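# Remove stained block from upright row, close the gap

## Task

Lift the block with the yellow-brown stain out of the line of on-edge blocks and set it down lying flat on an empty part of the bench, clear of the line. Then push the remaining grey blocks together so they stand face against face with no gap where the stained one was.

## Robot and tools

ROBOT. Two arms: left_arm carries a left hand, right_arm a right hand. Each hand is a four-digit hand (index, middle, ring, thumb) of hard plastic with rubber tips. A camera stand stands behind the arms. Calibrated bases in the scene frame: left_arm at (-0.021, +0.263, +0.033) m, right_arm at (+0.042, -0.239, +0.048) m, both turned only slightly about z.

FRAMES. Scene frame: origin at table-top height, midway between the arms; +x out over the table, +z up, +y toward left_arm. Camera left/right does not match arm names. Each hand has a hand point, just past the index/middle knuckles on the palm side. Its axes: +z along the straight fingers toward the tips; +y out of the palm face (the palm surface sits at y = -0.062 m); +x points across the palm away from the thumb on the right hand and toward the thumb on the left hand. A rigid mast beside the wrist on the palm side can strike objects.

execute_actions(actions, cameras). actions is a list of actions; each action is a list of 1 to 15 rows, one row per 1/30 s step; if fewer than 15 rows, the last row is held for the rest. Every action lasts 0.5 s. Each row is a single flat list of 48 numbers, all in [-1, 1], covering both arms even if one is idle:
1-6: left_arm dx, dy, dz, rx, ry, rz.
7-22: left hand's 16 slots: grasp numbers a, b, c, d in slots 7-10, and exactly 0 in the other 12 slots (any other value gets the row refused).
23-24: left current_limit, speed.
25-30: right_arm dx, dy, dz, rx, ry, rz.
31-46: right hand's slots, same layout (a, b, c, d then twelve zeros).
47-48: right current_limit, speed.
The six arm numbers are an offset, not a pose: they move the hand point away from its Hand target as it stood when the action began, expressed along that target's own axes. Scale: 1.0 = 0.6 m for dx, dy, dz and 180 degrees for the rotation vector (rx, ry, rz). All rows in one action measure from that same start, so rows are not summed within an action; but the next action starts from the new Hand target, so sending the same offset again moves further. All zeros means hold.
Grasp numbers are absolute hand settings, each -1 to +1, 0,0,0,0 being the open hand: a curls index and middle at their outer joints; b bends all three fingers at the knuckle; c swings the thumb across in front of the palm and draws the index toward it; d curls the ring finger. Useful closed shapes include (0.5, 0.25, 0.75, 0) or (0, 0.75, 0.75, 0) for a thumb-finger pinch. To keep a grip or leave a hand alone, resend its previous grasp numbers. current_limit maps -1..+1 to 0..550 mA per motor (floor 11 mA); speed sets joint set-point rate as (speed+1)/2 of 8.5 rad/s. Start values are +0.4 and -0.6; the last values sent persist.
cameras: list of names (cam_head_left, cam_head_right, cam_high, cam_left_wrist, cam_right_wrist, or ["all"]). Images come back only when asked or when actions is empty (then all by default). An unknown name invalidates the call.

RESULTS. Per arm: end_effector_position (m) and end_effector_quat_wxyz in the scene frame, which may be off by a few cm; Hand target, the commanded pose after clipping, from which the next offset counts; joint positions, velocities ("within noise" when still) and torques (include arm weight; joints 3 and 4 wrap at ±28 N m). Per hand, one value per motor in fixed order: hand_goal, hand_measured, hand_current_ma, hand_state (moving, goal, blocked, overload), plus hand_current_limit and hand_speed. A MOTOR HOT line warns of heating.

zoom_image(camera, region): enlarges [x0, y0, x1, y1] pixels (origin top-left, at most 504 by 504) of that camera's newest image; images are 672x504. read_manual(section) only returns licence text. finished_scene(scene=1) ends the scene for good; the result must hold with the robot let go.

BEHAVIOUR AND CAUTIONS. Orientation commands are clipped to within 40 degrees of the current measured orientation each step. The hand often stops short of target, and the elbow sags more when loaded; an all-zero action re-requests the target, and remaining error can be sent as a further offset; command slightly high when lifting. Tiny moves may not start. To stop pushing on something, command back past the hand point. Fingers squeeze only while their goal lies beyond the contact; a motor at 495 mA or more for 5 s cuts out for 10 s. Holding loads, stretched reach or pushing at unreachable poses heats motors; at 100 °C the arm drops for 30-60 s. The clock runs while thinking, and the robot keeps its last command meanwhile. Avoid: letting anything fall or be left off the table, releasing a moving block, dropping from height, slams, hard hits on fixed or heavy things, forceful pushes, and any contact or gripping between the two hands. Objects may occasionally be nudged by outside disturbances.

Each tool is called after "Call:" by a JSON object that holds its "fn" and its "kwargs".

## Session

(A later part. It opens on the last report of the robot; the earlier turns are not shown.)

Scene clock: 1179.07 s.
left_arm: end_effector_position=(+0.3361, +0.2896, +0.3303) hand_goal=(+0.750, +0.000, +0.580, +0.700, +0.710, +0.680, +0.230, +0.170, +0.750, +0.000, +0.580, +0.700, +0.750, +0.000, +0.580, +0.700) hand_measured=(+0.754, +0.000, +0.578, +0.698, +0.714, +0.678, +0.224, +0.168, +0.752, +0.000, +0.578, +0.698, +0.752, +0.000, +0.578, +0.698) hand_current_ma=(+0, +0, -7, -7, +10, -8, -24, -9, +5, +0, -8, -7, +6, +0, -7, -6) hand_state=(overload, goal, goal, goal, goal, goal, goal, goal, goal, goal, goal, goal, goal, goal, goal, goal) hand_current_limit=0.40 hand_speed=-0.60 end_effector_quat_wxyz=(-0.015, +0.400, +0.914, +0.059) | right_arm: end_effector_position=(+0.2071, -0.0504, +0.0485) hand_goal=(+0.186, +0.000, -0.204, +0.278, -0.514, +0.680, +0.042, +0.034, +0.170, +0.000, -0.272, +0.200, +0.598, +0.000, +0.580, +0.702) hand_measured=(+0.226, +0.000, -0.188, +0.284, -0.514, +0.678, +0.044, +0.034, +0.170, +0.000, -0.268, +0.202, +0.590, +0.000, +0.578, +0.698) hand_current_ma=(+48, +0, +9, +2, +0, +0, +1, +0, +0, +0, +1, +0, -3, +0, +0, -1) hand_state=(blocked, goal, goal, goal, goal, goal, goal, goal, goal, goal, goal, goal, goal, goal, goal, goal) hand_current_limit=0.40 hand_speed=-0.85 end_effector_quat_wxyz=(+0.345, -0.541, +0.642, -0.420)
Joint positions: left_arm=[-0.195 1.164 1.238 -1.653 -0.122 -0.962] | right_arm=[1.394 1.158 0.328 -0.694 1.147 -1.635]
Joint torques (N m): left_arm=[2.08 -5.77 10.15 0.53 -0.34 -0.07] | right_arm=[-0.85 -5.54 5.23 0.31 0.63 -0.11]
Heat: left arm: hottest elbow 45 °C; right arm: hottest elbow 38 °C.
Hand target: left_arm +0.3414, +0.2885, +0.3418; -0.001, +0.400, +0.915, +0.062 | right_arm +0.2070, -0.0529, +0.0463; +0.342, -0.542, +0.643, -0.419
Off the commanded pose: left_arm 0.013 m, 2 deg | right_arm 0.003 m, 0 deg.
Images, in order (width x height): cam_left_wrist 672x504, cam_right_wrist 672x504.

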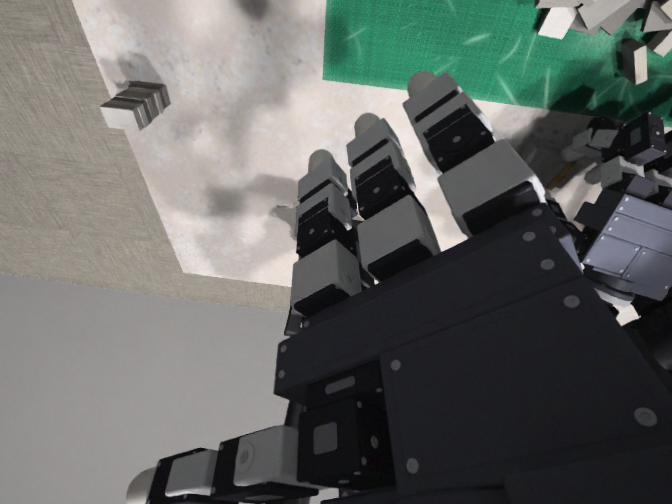

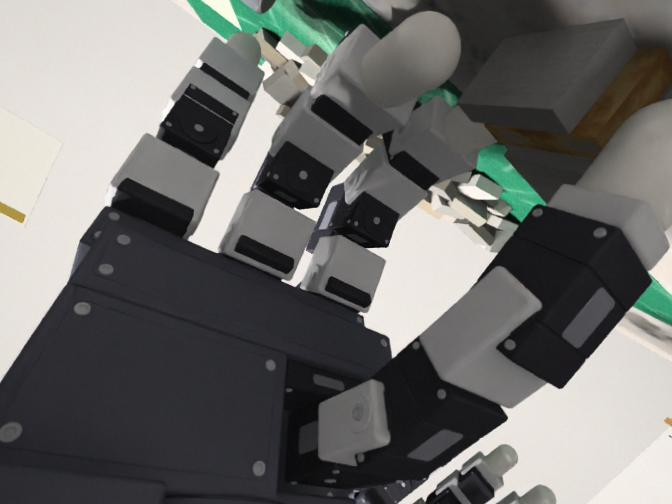

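Call:
{"fn": "execute_actions", "kwargs": {"actions": [[[0,0,0,0,0,0,0,0,0,0,0,0,0,0,0,0,0,0,0,0,0,0,0.4,-0.6,0,0,0,0,0,0,0.5,0.33,0.75,0,0,0,0,0,0,0,0,0,0,0,0,0,0.4,-0.85]]], "cameras": ["cam_left_wrist","cam_right_wrist"]}}

Call:
{"fn": "zoom_image", "kwargs": {"camera": "cam_left_wrist", "region": [510, 115, 630, 205]}}

Call:
{"fn": "zoom_image", "kwargs": {"camera": "cam_right_wrist", "region": [420, 0, 672, 189]}}

Scene clock: 1191.37 s.
left_arm: end_effector_position=(+0.3361, +0.2896, +0.3303) hand_goal=(+0.750, +0.000, +0.580, +0.700, +0.710, +0.680, +0.230, +0.170, +0.750, +0.000, +0.580, +0.700, +0.750, +0.000, +0.580, +0.700) hand_measured=(+0.754, +0.000, +0.578, +0.698, +0.714, +0.678, +0.224, +0.168, +0.752, +0.000, +0.578, +0.698, +0.752, +0.000, +0.578, +0.698) hand_current_ma=(+0, +0, -7, -7, +10, -8, -24, -9, +5, +0, -8, -7, +6, +0, -7, -6) hand_state=(overload, goal, goal, goal, goal, goal, goal, goal, goal, goal, goal, goal, goal, goal, goal, goal) hand_current_limit=0.40 hand_speed=-0.60 end_effector_quat_wxyz=(-0.015, +0.400, +0.914, +0.059) | right_arm: end_effector_position=(+0.2081, -0.0509, +0.0489) hand_goal=(+0.092, +0.000, -0.184, +0.292, -0.514, +0.680, +0.042, +0.048, +0.048, +0.000, -0.286, +0.200, +0.492, +0.000, +0.580, +0.716) hand_measured=(+0.186, +0.000, -0.160, +0.296, -0.514, +0.678, +0.052, +0.052, +0.050, +0.000, -0.280, +0.202, +0.486, +0.000, +0.578, +0.712) hand_current_ma=(+207, +0, +18, +1, +0, +0, +5, +1, +0, +0, +1, +0, -2, +0, +0, -1) hand_state=(blocked, goal, blocked, goal, goal, goal, goal, goal, goal, goal, goal, goal, goal, goal, goal, goal) hand_current_limit=0.40 hand_speed=-0.85 end_effector_quat_wxyz=(+0.345, -0.539, +0.642, -0.421)
Joint positions: left_arm=[-0.195 1.164 1.238 -1.653 -0.122 -0.962] | right_arm=[1.392 1.158 0.328 -0.694 1.151 -1.635]
Joint torques (N m): left_arm=[2.02 -5.95 10.13 0.55 -0.33 -0.09] | right_arm=[-0.85 -5.42 5.24 0.25 0.5 -0.11]
Heat: left arm: hottest elbow 45 °C; right arm: hottest elbow 38 °C.
Hand target: left_arm +0.3414, +0.2885, +0.3418; -0.001, +0.400, +0.915, +0.062 | right_arm +0.2070, -0.0529, +0.0463; +0.342, -0.542, +0.643, -0.419
Off the commanded pose: left_arm 0.013 m, 2 deg | right_arm 0.004 m, 1 deg.
Images, in order (width x height): cam_left_wrist 672x504, cam_right_wrist 672x504.

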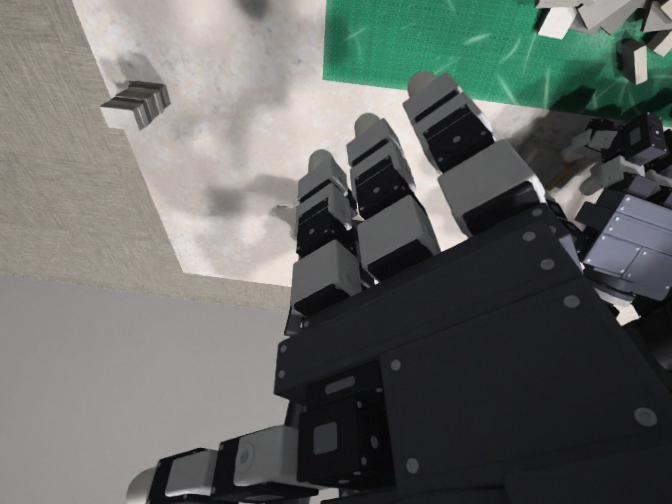

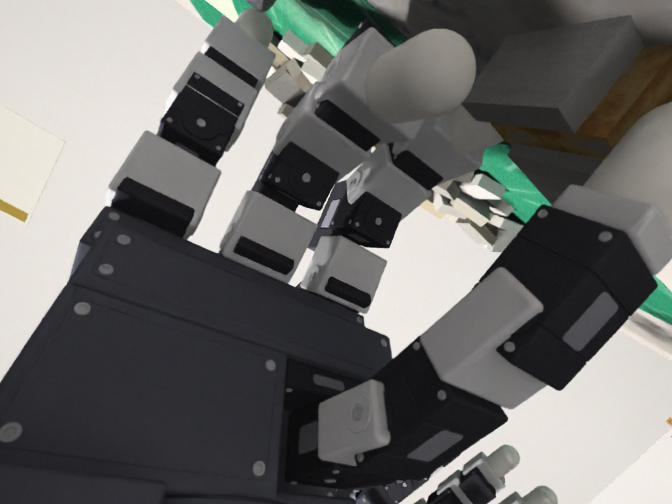

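Scaled by 4.200 from the camera's 672x504 image, which has a finer 960x720 frame.

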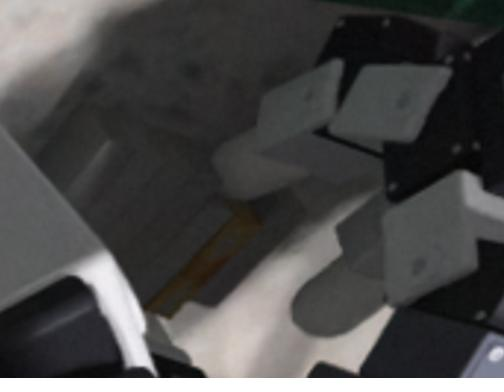

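Scaled by 2.000 from the camera's 672x504 image, which has a finer 960x720 frame.

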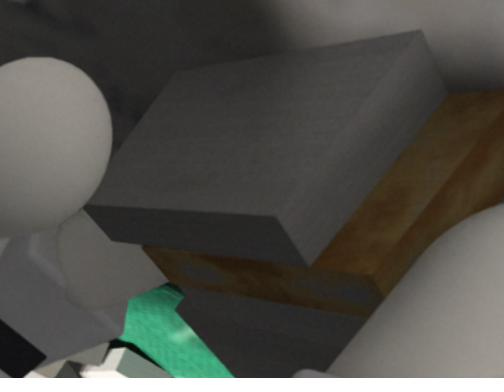

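Call:
{"fn": "execute_actions", "kwargs": {"actions": [[[0,0,0,0,0,0,0,0,0,0,0,0,0,0,0,0,0,0,0,0,0,0,0.4,-0.6,0.0003,-0.0182,-0.0083,0,0,0,0.5,0.36,0.75,0,0,0,0,0,0,0,0,0,0,0,0,0,0.4,-0.85]],[[0,0,0,0,0,0,0,0,0,0,0,0,0,0,0,0,0,0,0,0,0,0,0.4,-0.6,0.0003,-0.0182,-0.0083,0,0,0,0.5,0.36,0.75,0,0,0,0,0,0,0,0,0,0,0,0,0,0.4,-0.85]]], "cameras": ["cam_left_wrist","cam_right_wrist"]}}

Call:
{"fn": "zoom_image", "kwargs": {"camera": "cam_left_wrist", "region": [510, 115, 630, 205]}}

Call:
{"fn": "zoom_image", "kwargs": {"camera": "cam_right_wrist", "region": [420, 0, 672, 189]}}

Scene clock: 1215.53 s.
left_arm: end_effector_position=(+0.3361, +0.2896, +0.3303) hand_goal=(+0.750, +0.000, +0.580, +0.700, +0.710, +0.680, +0.230, +0.170, +0.750, +0.000, +0.580, +0.700, +0.750, +0.000, +0.580, +0.700) hand_measured=(+0.754, +0.000, +0.578, +0.698, +0.714, +0.678, +0.224, +0.168, +0.752, +0.000, +0.578, +0.698, +0.752, +0.000, +0.578, +0.698) hand_current_ma=(+0, +0, -7, -7, +10, -8, -24, -9, +5, +0, -8, -7, +6, +0, -7, -6) hand_state=(overload, goal, goal, goal, goal, goal, goal, goal, goal, goal, goal, goal, goal, goal, goal, goal) hand_current_limit=0.40 hand_speed=-0.60 end_effector_quat_wxyz=(-0.015, +0.400, +0.914, +0.059) | right_arm: end_effector_position=(+0.2047, -0.0619, +0.0618) hand_goal=(+0.052, +0.000, -0.174, +0.298, -0.514, +0.680, +0.042, +0.054, -0.004, +0.000, -0.292, +0.200, +0.448, +0.000, +0.580, +0.722) hand_measured=(+0.138, +0.002, -0.138, +0.312, -0.516, +0.678, +0.070, +0.066, -0.002, +0.000, -0.286, +0.202, +0.442, +0.000, +0.578, +0.718) hand_current_ma=(+177, +0, +37, +8, +0, +0, +35, +10, +0, +0, +2, +0, -2, +0, +0, -1) hand_state=(blocked, goal, blocked, goal, goal, goal, blocked, goal, goal, goal, goal, goal, goal, goal, goal, goal) hand_current_limit=0.40 hand_speed=-0.85 end_effector_quat_wxyz=(+0.338, -0.545, +0.640, -0.423)
Joint positions: left_arm=[-0.195 1.164 1.238 -1.653 -0.122 -0.962] | right_arm=[1.392 1.072 0.328 -0.79 1.145 -1.644]
Joint torques (N m): left_arm=[2.02 -5.89 10.13 0.55 -0.33 -0.08] | right_arm=[-0.85 -4.84 8.39 -0.51 0.7 -0.06]
Heat: left arm: hottest elbow 45 °C; right arm: hottest elbow 38 °C.
Hand target: left_arm +0.3414, +0.2885, +0.3418; -0.001, +0.400, +0.915, +0.062 | right_arm +0.2070, -0.0529, +0.0703; +0.342, -0.542, +0.643, -0.419
Off the commanded pose: left_arm 0.013 m, 2 deg | right_arm 0.013 m, 1 deg.
Images, in order (width x height): cam_left_wrist 672x504, cam_right_wrist 672x504.

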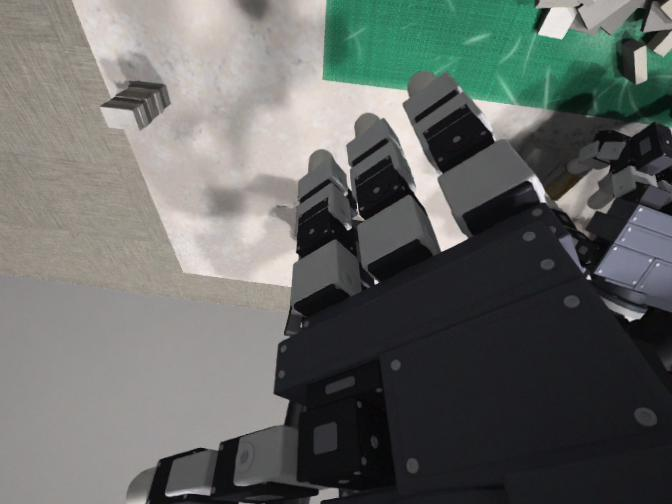

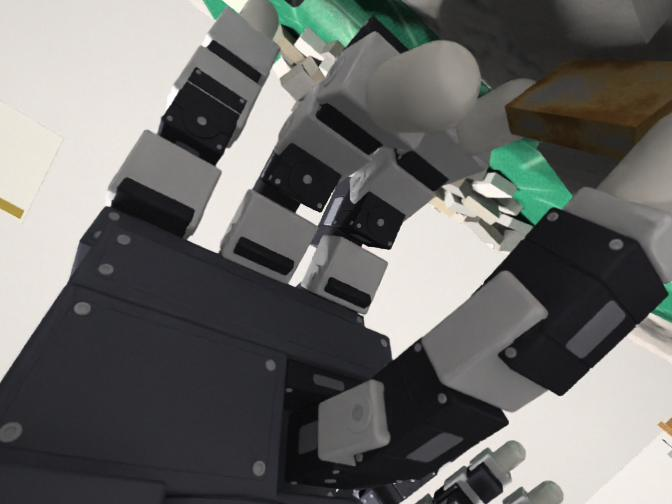

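Scaled by 4.200 from the camera's 672x504 image, which has a finer 960x720 frame.

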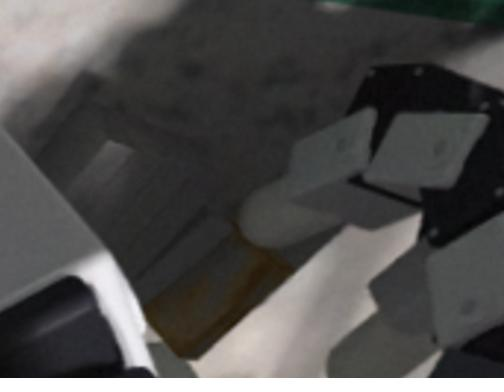

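Scaled by 2.000 from the camera's 672x504 image, which has a finer 960x720 frame.

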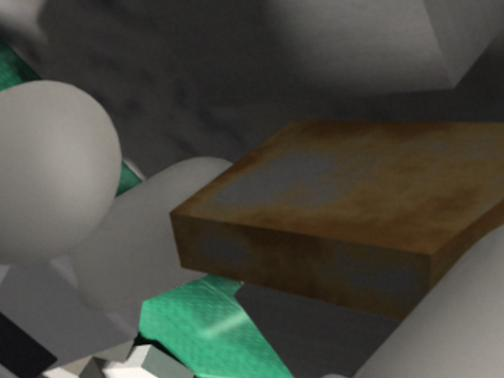

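Call:
{"fn": "execute_actions", "kwargs": {"actions": [[[0,0,0,0,0,0,0,0,0,0,0,0,0,0,0,0,0,0,0,0,0,0,0.4,-0.6,0.0006,-0.0379,-0.0173,0,0,0,0.5,0.36,0.75,0,0,0,0,0,0,0,0,0,0,0,0,0,0.4,-0.85]],[[0,0,0,0,0,0,0,0,0,0,0,0,0,0,0,0,0,0,0,0,0,0,0.4,-0.6,0.0006,-0.0379,-0.0173,0,0,0,0.5,0.36,0.75,0,0,0,0,0,0,0,0,0,0,0,0,0,0.4,-0.85]],[[0,0,0,0,0,0,0,0,0,0,0,0,0,0,0,0,0,0,0,0,0,0,0.4,-0.6,0.0006,-0.0379,-0.0173,0,0,0,0.5,0.36,0.75,0,0,0,0,0,0,0,0,0,0,0,0,0,0.4,-0.85]]], "cameras": ["all"]}}

Call:
{"fn": "zoom_image", "kwargs": {"camera": "cam_left_wrist", "region": [510, 115, 630, 205]}}

Call:
{"fn": "zoom_image", "kwargs": {"camera": "cam_right_wrist", "region": [420, 0, 672, 189]}}

Scene clock: 1260.60 s.
left_arm: end_effector_position=(+0.3361, +0.2896, +0.3303) hand_goal=(+0.750, +0.000, +0.580, +0.700, +0.710, +0.680, +0.230, +0.170, +0.750, +0.000, +0.580, +0.700, +0.750, +0.000, +0.580, +0.700) hand_measured=(+0.754, +0.000, +0.578, +0.698, +0.714, +0.678, +0.224, +0.168, +0.752, +0.000, +0.578, +0.698, +0.752, +0.000, +0.578, +0.698) hand_current_ma=(+0, +0, -7, -7, +10, -8, -24, -9, +5, +0, -8, -7, +6, +0, -7, -6) hand_state=(overload, goal, goal, goal, goal, goal, goal, goal, goal, goal, goal, goal, goal, goal, goal, goal) hand_current_limit=0.40 hand_speed=-0.60 end_effector_quat_wxyz=(-0.015, +0.400, +0.914, +0.059) | right_arm: end_effector_position=(+0.2042, -0.0661, +0.1299) hand_goal=(+0.052, +0.000, -0.174, +0.298, -0.514, +0.680, +0.042, +0.054, -0.004, +0.000, -0.292, +0.200, +0.448, +0.000, +0.580, +0.722) hand_measured=(+0.136, +0.002, -0.138, +0.312, -0.516, +0.678, +0.070, +0.068, -0.002, +0.000, -0.286, +0.202, +0.440, +0.000, +0.578, +0.718) hand_current_ma=(+171, +0, +37, +8, -1, +0, +38, +11, +0, +0, +1, +0, -4, +0, +0, -1) hand_state=(blocked, goal, blocked, goal, goal, goal, blocked, goal, goal, goal, goal, goal, goal, goal, goal, goal) hand_current_limit=0.40 hand_speed=-0.85 end_effector_quat_wxyz=(+0.328, -0.553, +0.635, -0.428)
Joint positions: left_arm=[-0.195 1.164 1.238 -1.653 -0.122 -0.962] | right_arm=[1.385 0.886 0.452 -1.107 1.139 -1.666]
Joint torques (N m): left_arm=[2.02 -5.95 10.1 0.54 -0.34 -0.08] | right_arm=[-0.38 -3.6 10.99 -0.57 0.86 0.16]
Heat: left arm: hottest elbow 45 °C; right arm: hottest elbow 41 °C.
Hand target: left_arm +0.3414, +0.2885, +0.3418; -0.001, +0.400, +0.915, +0.062 | right_arm +0.2071, -0.0528, +0.1453; +0.342, -0.542, +0.643, -0.419
Off the commanded pose: left_arm 0.013 m, 2 deg | right_arm 0.021 m, 2 deg.

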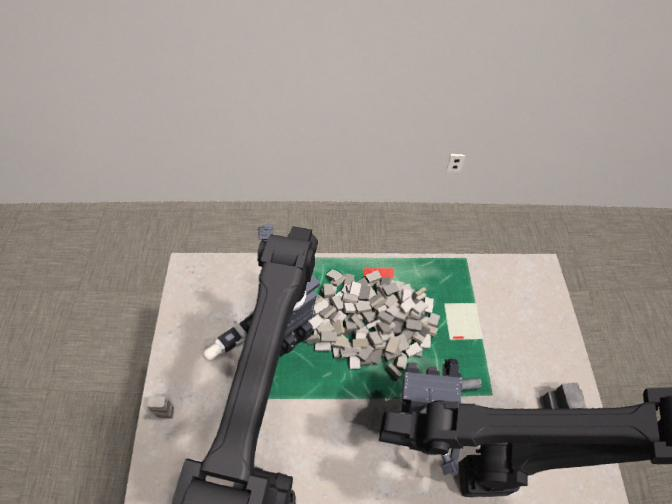

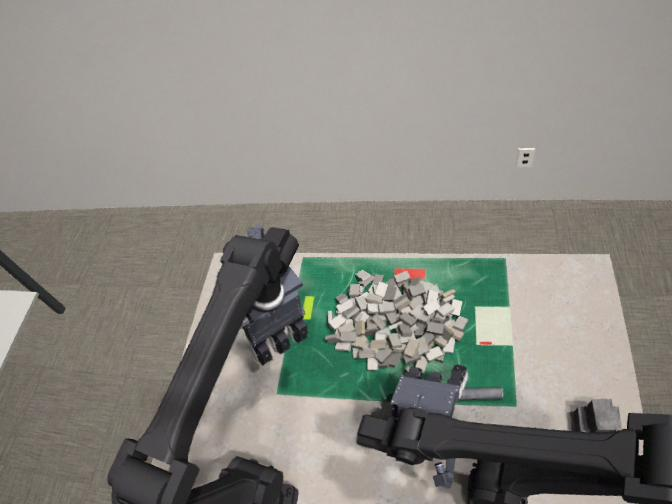

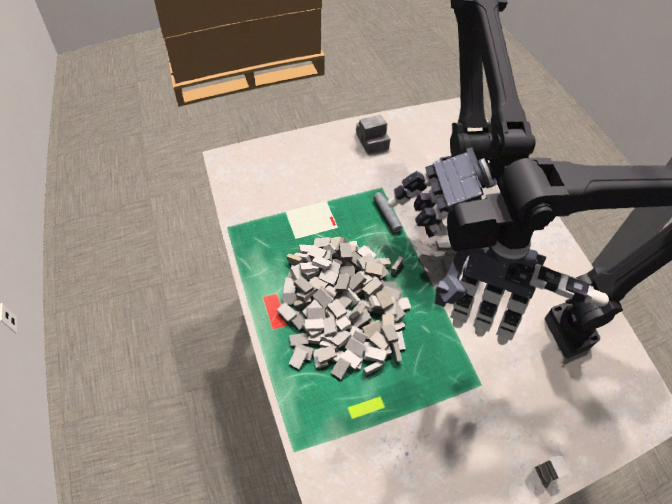

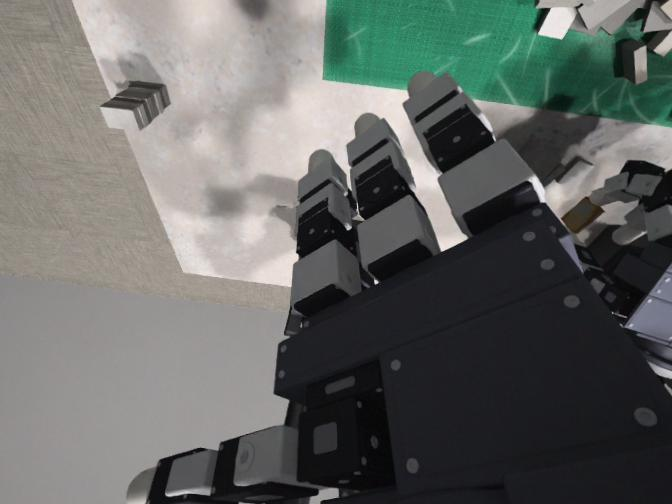

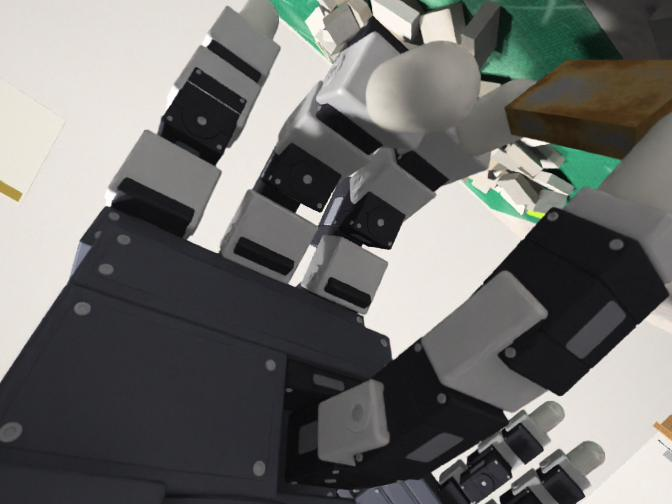

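Scaled by 4.200 from the camera's 672x504 image, which has a finer 960x720 frame.

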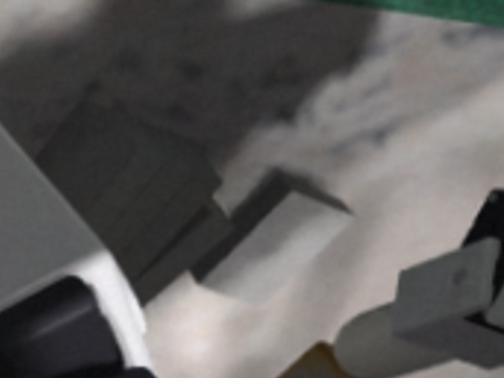

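Scaled by 2.000 from the camera's 672x504 image, which has a finer 960x720 frame.

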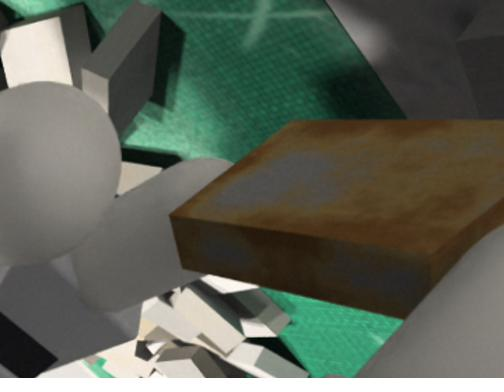

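Call:
{"fn": "execute_actions", "kwargs": {"actions": [[[0,0,0,0,0,0,0,0,0,0,0,0,0,0,0,0,0,0,0,0,0,0,0.4,-0.6,-0.0679,0.0173,-0.0152,0,0,0,0.5,0.36,0.75,0,0,0,0,0,0,0,0,0,0,0,0,0,0.4,-0.85]],[[0,0,0,0,0,0,0,0,0,0,0,0,0,0,0,0,0,0,0,0,0,0,0.4,-0.6,-0.0679,0.0173,-0.0152,0,0,0,0.5,0.36,0.75,0,0,0,0,0,0,0,0,0,0,0,0,0,0.4,-0.85]],[[0,0,0,0,0,0,0,0,0,0,0,0,0,0,0,0,0,0,0,0,0,0,0.4,-0.6,-0.0679,0.0173,-0.0152,0,0,0,0.5,0.36,0.75,0,0,0,0,0,0,0,0,0,0,0,0,0,0.4,-0.85]],[[0,0,0,0,0,0,0,0,0,0,0,0,0,0,0,0,0,0,0,0,0,0,0.4,-0.6,-0.0679,0.0173,-0.0152,0,0,0,0.5,0.36,0.75,0,0,0,0,0,0,0,0,0,0,0,0,0,0.4,-0.85]]], "cameras": ["all"]}}

Call:
{"fn": "zoom_image", "kwargs": {"camera": "cam_left_wrist", "region": [480, 80, 672, 224]}}

Call:
{"fn": "zoom_image", "kwargs": {"camera": "cam_head_right", "region": [330, 380, 450, 470]}}

Call:
{"fn": "zoom_image", "kwargs": {"camera": "cam_right_wrist", "region": [420, 0, 672, 189]}}

Scene clock: 1353.20 s.
left_arm: end_effector_position=(+0.3361, +0.2896, +0.3303) hand_goal=(+0.750, +0.000, +0.580, +0.700, +0.710, +0.680, +0.230, +0.170, +0.750, +0.000, +0.580, +0.700, +0.750, +0.000, +0.580, +0.700) hand_measured=(+0.754, +0.000, +0.578, +0.698, +0.714, +0.678, +0.224, +0.168, +0.752, +0.000, +0.578, +0.698, +0.752, +0.000, +0.578, +0.698) hand_current_ma=(+0, +0, -7, -7, +10, -8, -24, -9, +5, +0, -8, -7, +6, +0, -7, -6) hand_state=(overload, goal, goal, goal, goal, goal, goal, goal, goal, goal, goal, goal, goal, goal, goal, goal) hand_current_limit=0.40 hand_speed=-0.60 end_effector_quat_wxyz=(-0.015, +0.400, +0.914, +0.059) | right_arm: end_effector_position=(+0.1866, +0.1058, +0.1142) hand_goal=(+0.052, +0.000, -0.174, +0.298, -0.514, +0.680, +0.042, +0.054, -0.004, +0.000, -0.292, +0.200, +0.448, +0.000, +0.580, +0.722) hand_measured=(+0.134, +0.000, -0.138, +0.312, -0.516, +0.678, +0.072, +0.068, -0.004, +0.000, -0.286, +0.202, +0.438, +0.000, +0.578, +0.718) hand_current_ma=(+163, +0, +37, +8, +0, +0, +42, +12, +0, +0, +1, +0, -4, +0, +0, -1) hand_state=(blocked, goal, blocked, goal, goal, goal, blocked, goal, goal, goal, goal, goal, goal, goal, goal, goal) hand_current_limit=0.40 hand_speed=-0.85 end_effector_quat_wxyz=(+0.336, -0.547, +0.639, -0.423)
Joint positions: left_arm=[-0.195 1.164 1.238 -1.653 -0.122 -0.962] | right_arm=[1.54 1.498 0.864 -1.221 1.122 -1.295]
Joint torques (N m): left_arm=[2.14 -5.83 10.11 0.54 -0.33 -0.08] | right_arm=[-0.38 -12.1 8.55 -1.03 0.8 0.14]
Heat: left arm: hottest elbow 46 °C; right arm: hottest elbow 45 °C.
Hand target: left_arm +0.3414, +0.2885, +0.3418; -0.001, +0.400, +0.915, +0.062 | right_arm +0.1864, +0.1163, +0.1204; +0.342, -0.542, +0.643, -0.419
Off the commanded pose: left_arm 0.013 m, 2 deg | right_arm 0.012 m, 1 deg.

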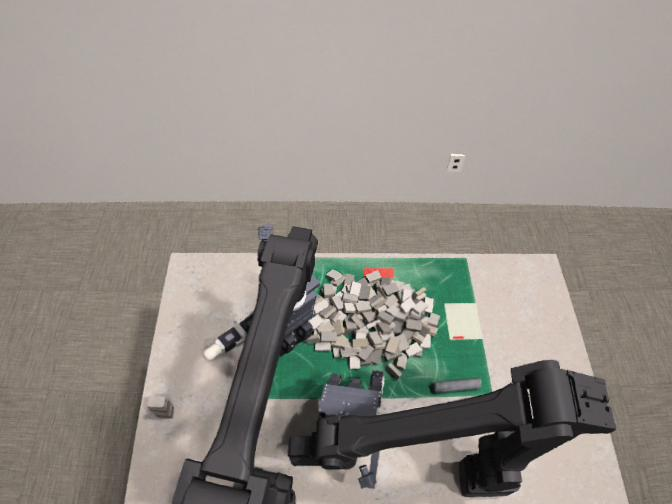

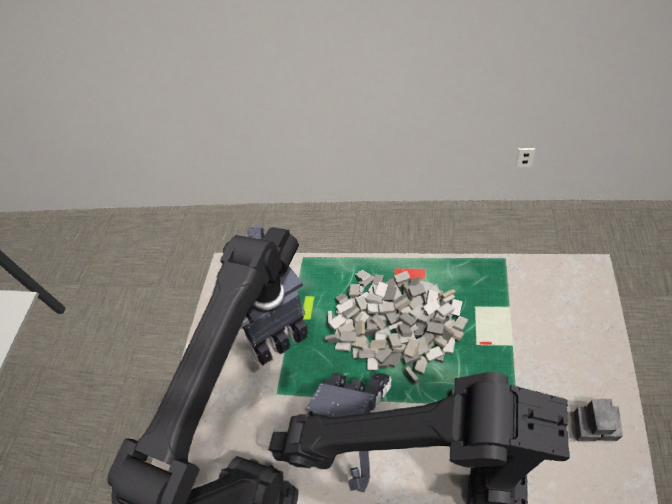

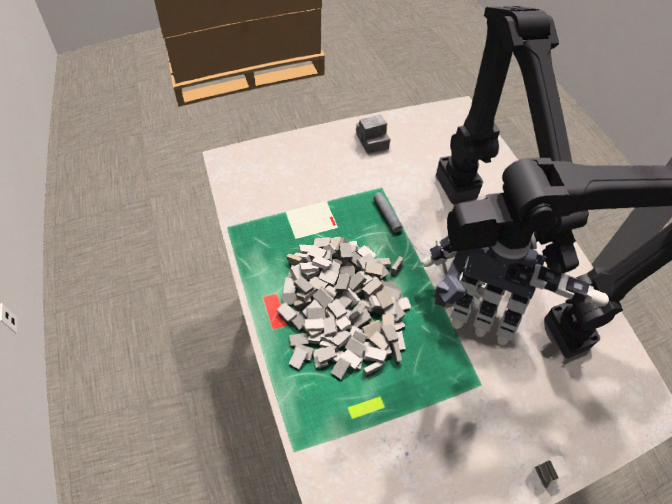

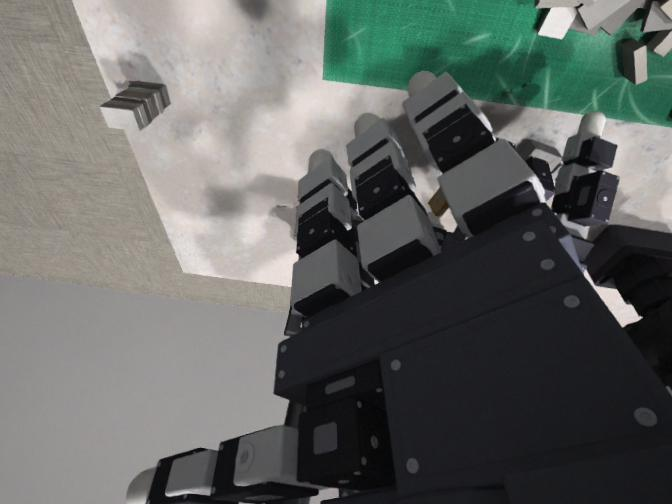

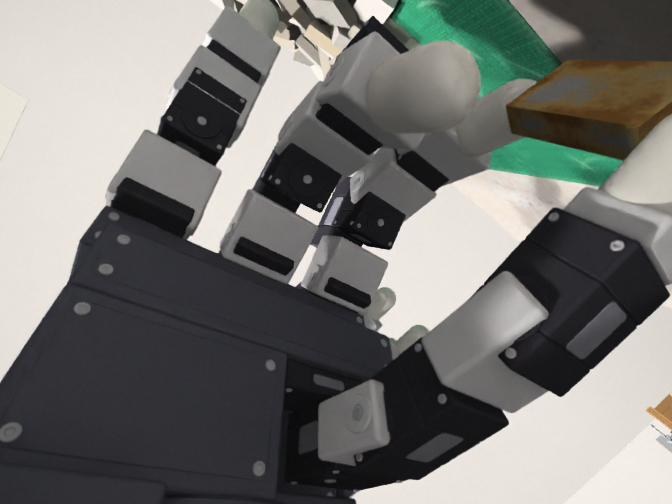

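Scaled by 2.625 from the camera's 672x504 image, which has a finer 960x720 frame.

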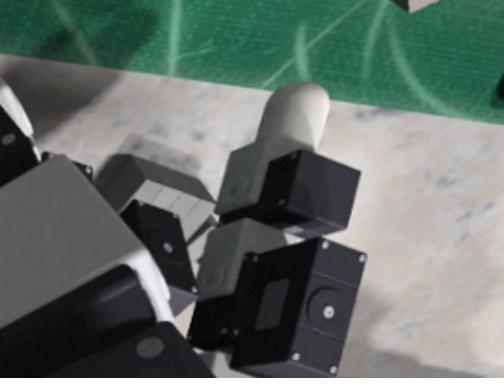

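Scaled by 4.200 from the camera's 672x504 image, which has a finer 960x720 frame.

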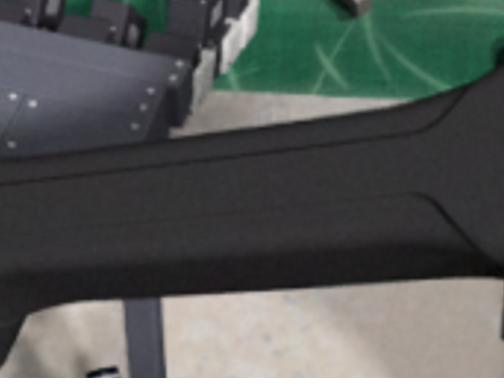

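Scaled by 2.000 from the camera's 672x504 image, which has a finer 960x720 frame.

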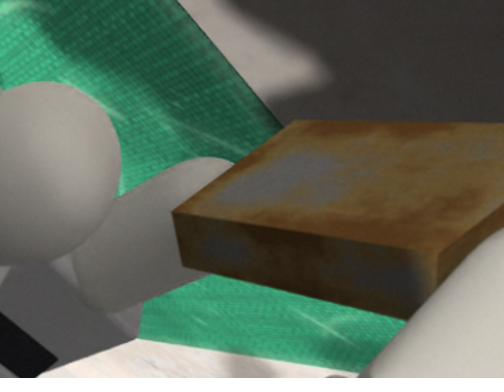

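Call:
{"fn": "execute_actions", "kwargs": {"actions": [[[0,0,0,0,0,0,0,0,0,0,0,0,0,0,0,0,0,0,0,0,0,0,0.4,-0.6,-0.0005,0.0319,0.0145,0,0,0,0.5,0.36,0.75,0,0,0,0,0,0,0,0,0,0,0,0,0,0.4,-0.85]],[[0,0,0,0,0,0,0,0,0,0,0,0,0,0,0,0,0,0,0,0,0,0,0.4,-0.6,-0.0005,0.0319,0.0145,0,0,0,0.5,0.36,0.75,0,0,0,0,0,0,0,0,0,0,0,0,0,0.4,-0.85]],[[0,0,0,0,0,0,0,0,0,0,0,0,0,0,0,0,0,0,0,0,0,0,0.4,-0.6,-0.0005,0.0304,0.0138,0,0,0,0.5,0.36,0.75,0,0,0,0,0,0,0,0,0,0,0,0,0,0.4,-0.85]]], "cameras": ["cam_right_wrist","cam_left_wrist"]}}

Call:
{"fn": "zoom_image", "kwargs": {"camera": "cam_right_wrist", "region": [420, 0, 672, 189]}}

Scene clock: 1374.87 s.
left_arm: end_effector_position=(+0.3361, +0.2896, +0.3303) hand_goal=(+0.750, +0.000, +0.580, +0.700, +0.710, +0.680, +0.230, +0.170, +0.750, +0.000, +0.580, +0.700, +0.750, +0.000, +0.580, +0.700) hand_measured=(+0.754, +0.000, +0.578, +0.698, +0.714, +0.678, +0.224, +0.168, +0.752, +0.000, +0.578, +0.698, +0.752, +0.000, +0.578, +0.698) hand_current_ma=(+0, +0, -7, -7, +10, -8, -24, -9, +5, +0, -8, -7, +6, +0, -7, -6) hand_state=(overload, goal, goal, goal, goal, goal, goal, goal, goal, goal, goal, goal, goal, goal, goal, goal) hand_current_limit=0.40 hand_speed=-0.60 end_effector_quat_wxyz=(-0.015, +0.400, +0.914, +0.059) | right_arm: end_effector_position=(+0.1875, +0.1136, +0.0627) hand_goal=(+0.052, +0.000, -0.174, +0.298, -0.514, +0.680, +0.042, +0.054, -0.004, +0.000, -0.292, +0.200, +0.448, +0.000, +0.580, +0.722) hand_measured=(+0.134, +0.000, -0.138, +0.312, -0.516, +0.678, +0.072, +0.068, -0.004, +0.000, -0.286, +0.202, +0.438, +0.000, +0.578, +0.718) hand_current_ma=(+163, +0, +37, +8, +0, +0, +42, +12, +0, +0, +1, +0, -4, +0, +0, -1) hand_state=(blocked, goal, blocked, goal, goal, goal, blocked, goal, goal, goal, goal, goal, goal, goal, goal, goal) hand_current_limit=0.40 hand_speed=-0.85 end_effector_quat_wxyz=(+0.340, -0.543, +0.642, -0.421)
Joint positions: left_arm=[-0.195 1.164 1.238 -1.653 -0.122 -0.962] | right_arm=[1.54 1.615 0.827 -1.062 1.124 -1.287]
Joint torques (N m): left_arm=[2.14 -5.89 10.14 0.54 -0.34 -0.08] | right_arm=[-0.21 -12.28 5.6 -0.17 0.75 0.1]
Heat: left arm: hottest elbow 46 °C; right arm: hottest elbow 43 °C.
Hand target: left_arm +0.3414, +0.2885, +0.3418; -0.001, +0.400, +0.915, +0.062 | right_arm +0.1863, +0.1161, +0.0582; +0.342, -0.542, +0.643, -0.419
Off the commanded pose: left_arm 0.013 m, 2 deg | right_arm 0.005 m, 0 deg.
Images, in order (width x height): cam_left_wrist 672x504, cam_right_wrist 672x504.

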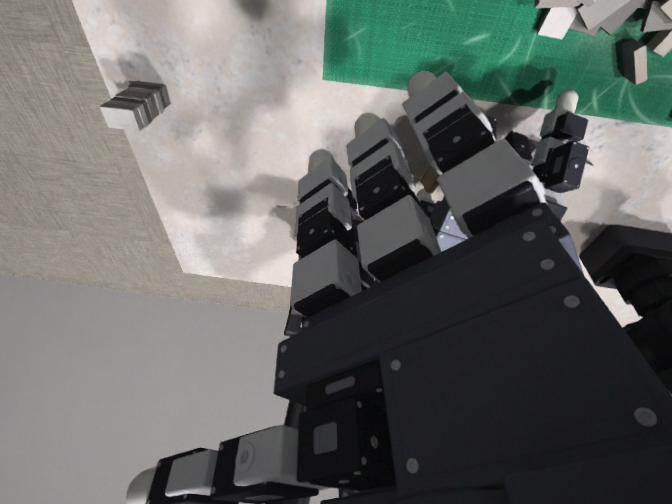

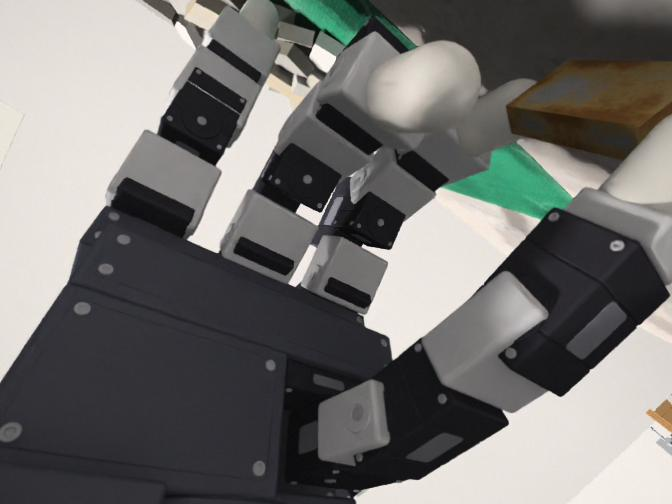

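Scaled by 2.000 from the camera's 672x504 image, which has a finer 960x720 frame.

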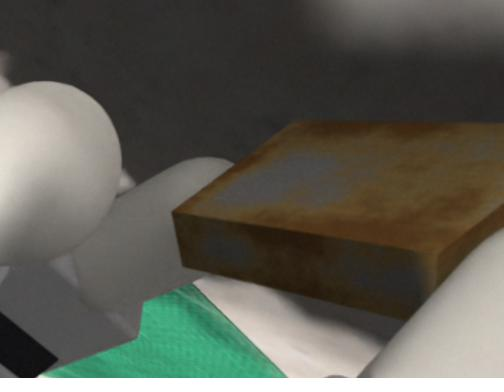

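Call:
{"fn": "execute_actions", "kwargs": {"actions": [[[0,0,0,0,0,0,0,0,0,0,0,0,0,0,0,0,0,0,0,0,0,0,0.4,-0.6,-0.0003,0.0205,0.0093,0,0,0,0.5,0.36,0.75,0,0,0,0,0,0,0,0,0,0,0,0,0,0.4,-0.85]],[[0,0,0,0,0,0,0,0,0,0,0,0,0,0,0,0,0,0,0,0,0,0,0.4,-0.6,0.0166,0.0046,0.0021,0,0,0,0.5,0.36,0.75,0,0,0,0,0,0,0,0,0,0,0,0,0,0.4,-0.85]],[[0,0,0,0,0,0,0,0,0,0,0,0,0,0,0,0,0,0,0,0,0,0,0.4,-0.6,0.0166,0.0046,0.0021,0,0,0,0.5,0.36,0.75,0,0,0,0,0,0,0,0,0,0,0,0,0,0.4,-0.85]]], "cameras": ["cam_right_wrist","cam_left_wrist"]}}

Call:
{"fn": "zoom_image", "kwargs": {"camera": "cam_right_wrist", "region": [420, 0, 672, 189]}}

Scene clock: 1387.73 s.
left_arm: end_effector_position=(+0.3361, +0.2896, +0.3303) hand_goal=(+0.750, +0.000, +0.580, +0.700, +0.710, +0.680, +0.230, +0.170, +0.750, +0.000, +0.580, +0.700, +0.750, +0.000, +0.580, +0.700) hand_measured=(+0.754, +0.000, +0.578, +0.698, +0.714, +0.678, +0.224, +0.168, +0.752, +0.000, +0.578, +0.698, +0.752, +0.000, +0.578, +0.698) hand_current_ma=(+0, +0, -7, -7, +10, -8, -24, -9, +5, +0, -8, -7, +6, +0, -7, -6) hand_state=(overload, goal, goal, goal, goal, goal, goal, goal, goal, goal, goal, goal, goal, goal, goal, goal) hand_current_limit=0.40 hand_speed=-0.60 end_effector_quat_wxyz=(-0.015, +0.400, +0.914, +0.059) | right_arm: end_effector_position=(+0.1869, +0.1005, +0.0459) hand_goal=(+0.052, +0.000, -0.174, +0.298, -0.514, +0.680, +0.042, +0.054, -0.004, +0.000, -0.292, +0.200, +0.448, +0.000, +0.580, +0.722) hand_measured=(+0.128, +0.012, -0.154, +0.298, -0.522, +0.678, +0.086, +0.074, -0.004, +0.000, -0.286, +0.202, +0.438, +0.000, +0.578, +0.718) hand_current_ma=(+141, +5, +13, +0, -3, +0, +78, +22, +0, +0, +1, +0, -4, +0, +0, -1) hand_state=(blocked, goal, goal, goal, goal, goal, blocked, goal, goal, goal, goal, goal, goal, goal, goal, goal) hand_current_limit=0.40 hand_speed=-0.85 end_effector_quat_wxyz=(+0.348, -0.533, +0.649, -0.416)
Joint positions: left_arm=[-0.195 1.164 1.238 -1.653 -0.122 -0.962] | right_arm=[1.544 1.623 0.768 -0.998 1.129 -1.252]
Joint torques (N m): left_arm=[2.08 -5.83 10.11 0.53 -0.33 -0.07] | right_arm=[0.21 -12.04 4.4 -0.32 0.51 -0.1]
Heat: left arm: hottest elbow 46 °C; right arm: hottest elbow 42 °C.
Hand target: left_arm +0.3414, +0.2885, +0.3418; -0.001, +0.400, +0.915, +0.062 | right_arm +0.1826, +0.0965, +0.0390; +0.342, -0.542, +0.643, -0.419
Off the commanded pose: left_arm 0.013 m, 2 deg | right_arm 0.009 m, 1 deg.
Images, in order (width x height): cam_left_wrist 672x504, cam_right_wrist 672x504.

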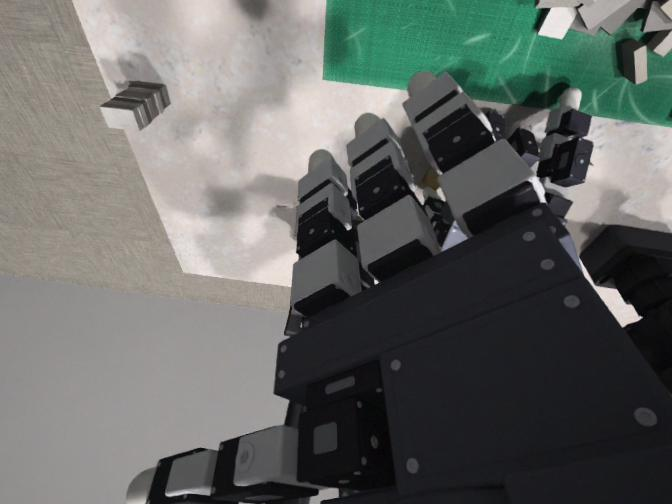

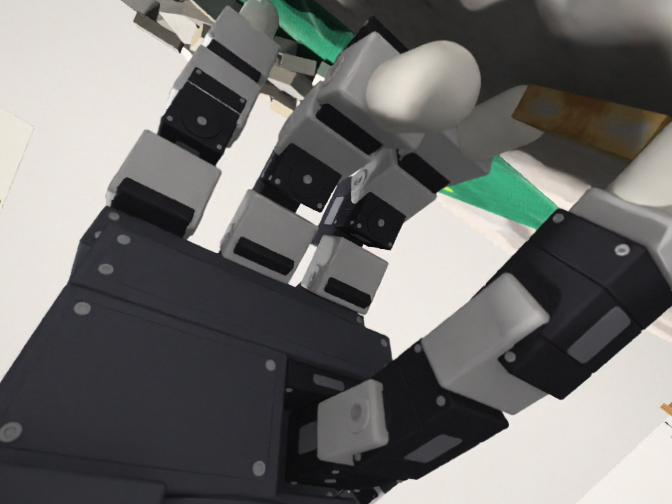

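Scaled by 2.000 from the camera's 672x504 image, which has a finer 960x720 frame.

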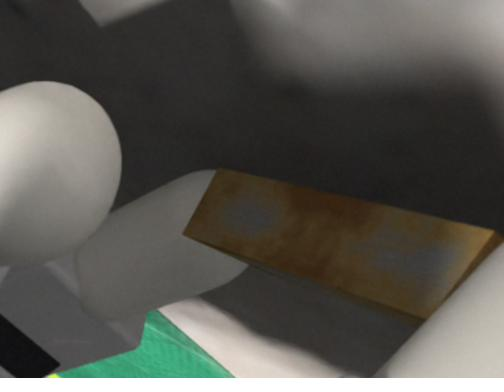

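Call:
{"fn": "execute_actions", "kwargs": {"actions": [[[0,0,0,0,0,0,0,0,0,0,0,0,0,0,0,0,0,0,0,0,0,0,0.4,-0.6,0.0166,0.0046,0.0021,0,0,0,0.5,0.36,0.75,0,0,0,0,0,0,0,0,0,0,0,0,0,0.4,-0.85]],[[0,0,0,0,0,0,0,0,0,0,0,0,0,0,0,0,0,0,0,0,0,0,0.4,-0.6,0.0166,0.0046,0.0021,0,0,0,0.5,0.36,0.75,0,0,0,0,0,0,0,0,0,0,0,0,0,0.4,-0.85]]], "cameras": ["cam_right_wrist","cam_left_wrist"]}}

Call:
{"fn": "zoom_image", "kwargs": {"camera": "cam_right_wrist", "region": [420, 0, 672, 189]}}

Scene clock: 1396.93 s.
left_arm: end_effector_position=(+0.3361, +0.2896, +0.3303) hand_goal=(+0.750, +0.000, +0.580, +0.700, +0.710, +0.680, +0.230, +0.170, +0.750, +0.000, +0.580, +0.700, +0.750, +0.000, +0.580, +0.700) hand_measured=(+0.754, +0.000, +0.578, +0.698, +0.714, +0.678, +0.224, +0.168, +0.752, +0.000, +0.578, +0.698, +0.752, +0.000, +0.578, +0.698) hand_current_ma=(+0, +0, -7, -7, +10, -8, -24, -9, +5, +0, -8, -7, +6, +0, -7, -6) hand_state=(overload, goal, goal, goal, goal, goal, goal, goal, goal, goal, goal, goal, goal, goal, goal, goal) hand_current_limit=0.40 hand_speed=-0.60 end_effector_quat_wxyz=(-0.015, +0.400, +0.914, +0.059) | right_arm: end_effector_position=(+0.1848, +0.0916, +0.0434) hand_goal=(+0.052, +0.000, -0.174, +0.298, -0.514, +0.680, +0.042, +0.054, -0.004, +0.000, -0.292, +0.200, +0.448, +0.000, +0.580, +0.722) hand_measured=(+0.128, +0.026, -0.158, +0.296, -0.524, +0.678, +0.086, +0.076, -0.004, +0.000, -0.286, +0.202, +0.438, +0.000, +0.578, +0.718) hand_current_ma=(+141, +17, +9, +0, -4, +0, +80, +24, +0, +0, +1, +0, -4, +0, +0, -1) hand_state=(blocked, blocked, goal, goal, goal, goal, blocked, blocked, goal, goal, goal, goal, goal, goal, goal, goal) hand_current_limit=0.40 hand_speed=-0.85 end_effector_quat_wxyz=(+0.358, -0.524, +0.656, -0.408)
Joint positions: left_arm=[-0.195 1.164 1.238 -1.653 -0.122 -0.962] | right_arm=[1.551 1.601 0.727 -0.973 1.129 -1.22]
Joint torques (N m): left_arm=[1.96 -5.89 10.11 0.55 -0.32 -0.07] | right_arm=[0.15 -11.63 3.17 -0.59 0.43 -0.23]
Heat: left arm: hottest elbow 46 °C; right arm: hottest elbow 41 °C.
Hand target: left_arm +0.3414, +0.2885, +0.3418; -0.001, +0.400, +0.915, +0.062 | right_arm +0.1790, +0.0769, +0.0331; +0.342, -0.542, +0.643, -0.419
Off the commanded pose: left_arm 0.013 m, 2 deg | right_arm 0.019 m, 3 deg.
Images, in order (width x height): cam_left_wrist 672x504, cam_right_wrist 672x504.

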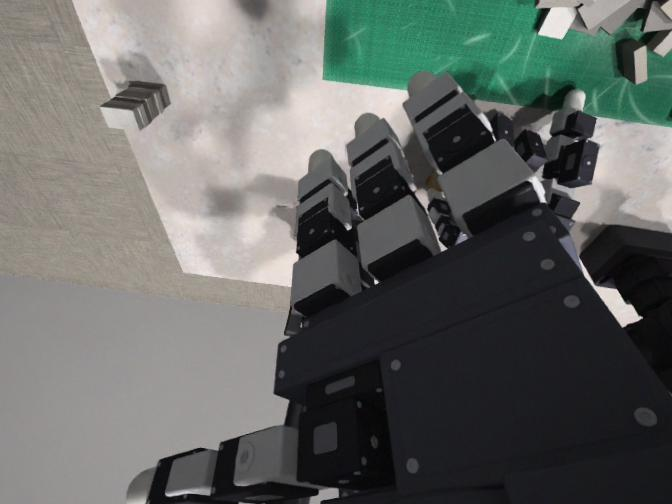

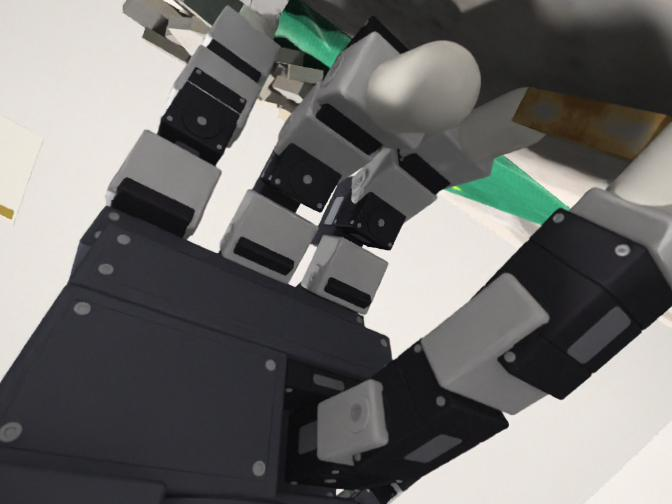

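Scaled by 2.000 from the camera's 672x504 image, which has a finer 960x720 frame.

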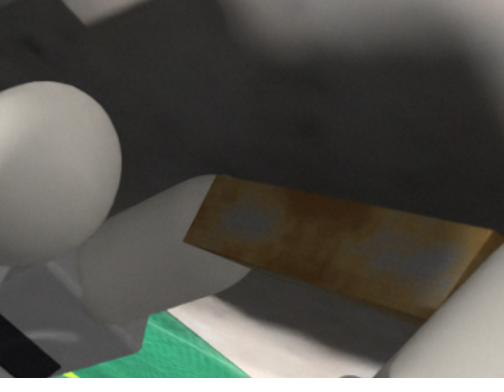

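Call:
{"fn": "execute_actions", "kwargs": {"actions": [[[0,0,0,0,0,0,0,0,0,0,0,0,0,0,0,0,0,0,0,0,0,0,0.4,-0.6,0.0051,-0.0076,-0.0035,0,0,0,0.5,0.36,0.75,0,0,0,0,0,0,0,0,0,0,0,0,0,0.4,-0.85]],[[0,0,0,0,0,0,0,0,0,0,0,0,0,0,0,0,0,0,0,0,0,0,0.4,-0.6,0,0,0,0,0,0,0.5,0.28,0.75,0,0,0,0,0,0,0,0,0,0,0,0,0,0.4,-0.9]],[[0,0,0,0,0,0,0,0,0,0,0,0,0,0,0,0,0,0,0,0,0,0,0.4,-0.6,0,0,0,0,0,0,0.5,0.2,0.75,0,0,0,0,0,0,0,0,0,0,0,0,0,0.4,-0.9]]], "cameras": ["cam_right_wrist","cam_left_wrist"]}}

Call:
{"fn": "zoom_image", "kwargs": {"camera": "cam_right_wrist", "region": [420, 0, 672, 189]}}

Scene clock: 1431.00 s.
left_arm: end_effector_position=(+0.3361, +0.2896, +0.3303) hand_goal=(+0.750, +0.000, +0.580, +0.700, +0.710, +0.680, +0.230, +0.170, +0.750, +0.000, +0.580, +0.700, +0.750, +0.000, +0.580, +0.700) hand_measured=(+0.754, +0.000, +0.578, +0.698, +0.714, +0.678, +0.224, +0.168, +0.752, +0.000, +0.578, +0.698, +0.752, +0.000, +0.578, +0.698) hand_current_ma=(+0, +0, -7, -7, +10, -8, -24, -9, +5, +0, -8, -7, +6, +0, -7, -6) hand_state=(overload, goal, goal, goal, goal, goal, goal, goal, goal, goal, goal, goal, goal, goal, goal, goal) hand_current_limit=0.40 hand_speed=-0.60 end_effector_quat_wxyz=(-0.015, +0.400, +0.914, +0.059) | right_arm: end_effector_position=(+0.1812, +0.0850, +0.0418) hand_goal=(+0.268, +0.000, -0.222, +0.266, -0.514, +0.680, +0.042, +0.022, +0.276, +0.000, -0.260, +0.200, +0.688, +0.000, +0.580, +0.690) hand_measured=(+0.234, +0.012, -0.236, +0.258, -0.524, +0.678, +0.068, +0.038, +0.266, +0.000, -0.262, +0.202, +0.664, +0.000, +0.578, +0.692) hand_current_ma=(-38, +5, -8, -3, -4, +0, +32, +15, -4, +0, +0, +0, -20, +0, +0, +0) hand_state=(blocked, goal, goal, goal, goal, goal, blocked, goal, goal, goal, goal, goal, blocked, goal, goal, goal) hand_current_limit=0.40 hand_speed=-0.90 end_effector_quat_wxyz=(+0.354, -0.530, +0.654, -0.408)
Joint positions: left_arm=[-0.195 1.164 1.238 -1.653 -0.122 -0.962] | right_arm=[1.557 1.591 0.71 -0.973 1.123 -1.224]
Joint torques (N m): left_arm=[2.02 -5.95 10.11 0.54 -0.33 -0.07] | right_arm=[-0.26 -12.1 4 -1.18 0.65 -0.17]
Heat: left arm: hottest elbow 46 °C; right arm: hottest elbow 39 °C.
Hand target: left_arm +0.3414, +0.2885, +0.3418; -0.001, +0.400, +0.915, +0.062 | right_arm +0.1785, +0.0740, +0.0382; +0.342, -0.542, +0.643, -0.419
Off the commanded pose: left_arm 0.013 m, 2 deg | right_arm 0.012 m, 3 deg.
Images, in order (width x height): cam_left_wrist 672x504, cam_right_wrist 672x504.

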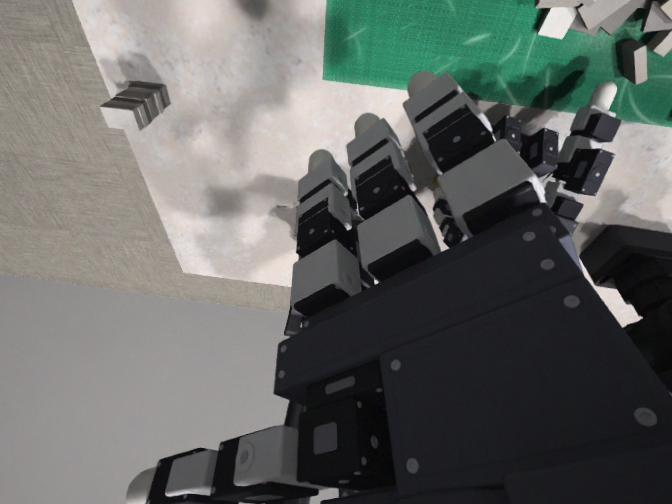

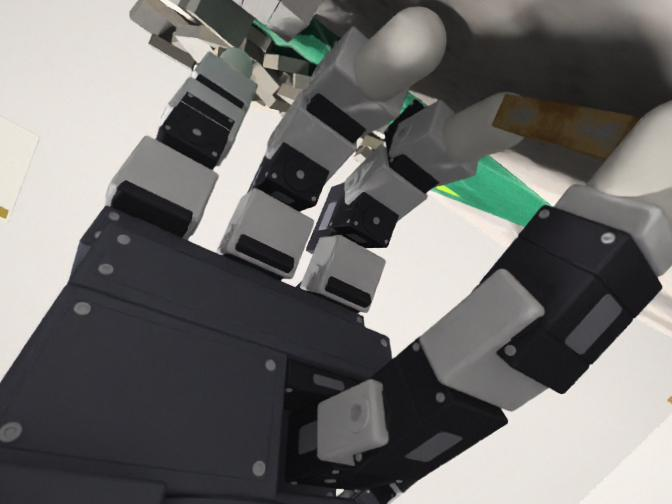

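Scaled by 2.000 from the camera's 672x504 image, which has a finer 960x720 frame.

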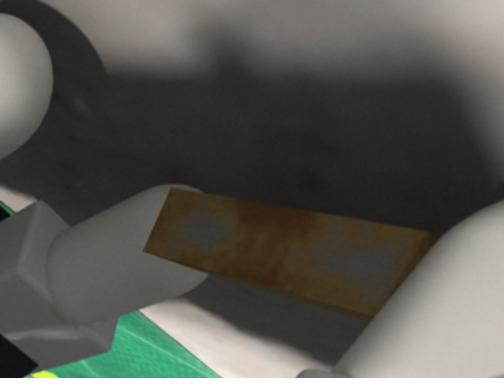

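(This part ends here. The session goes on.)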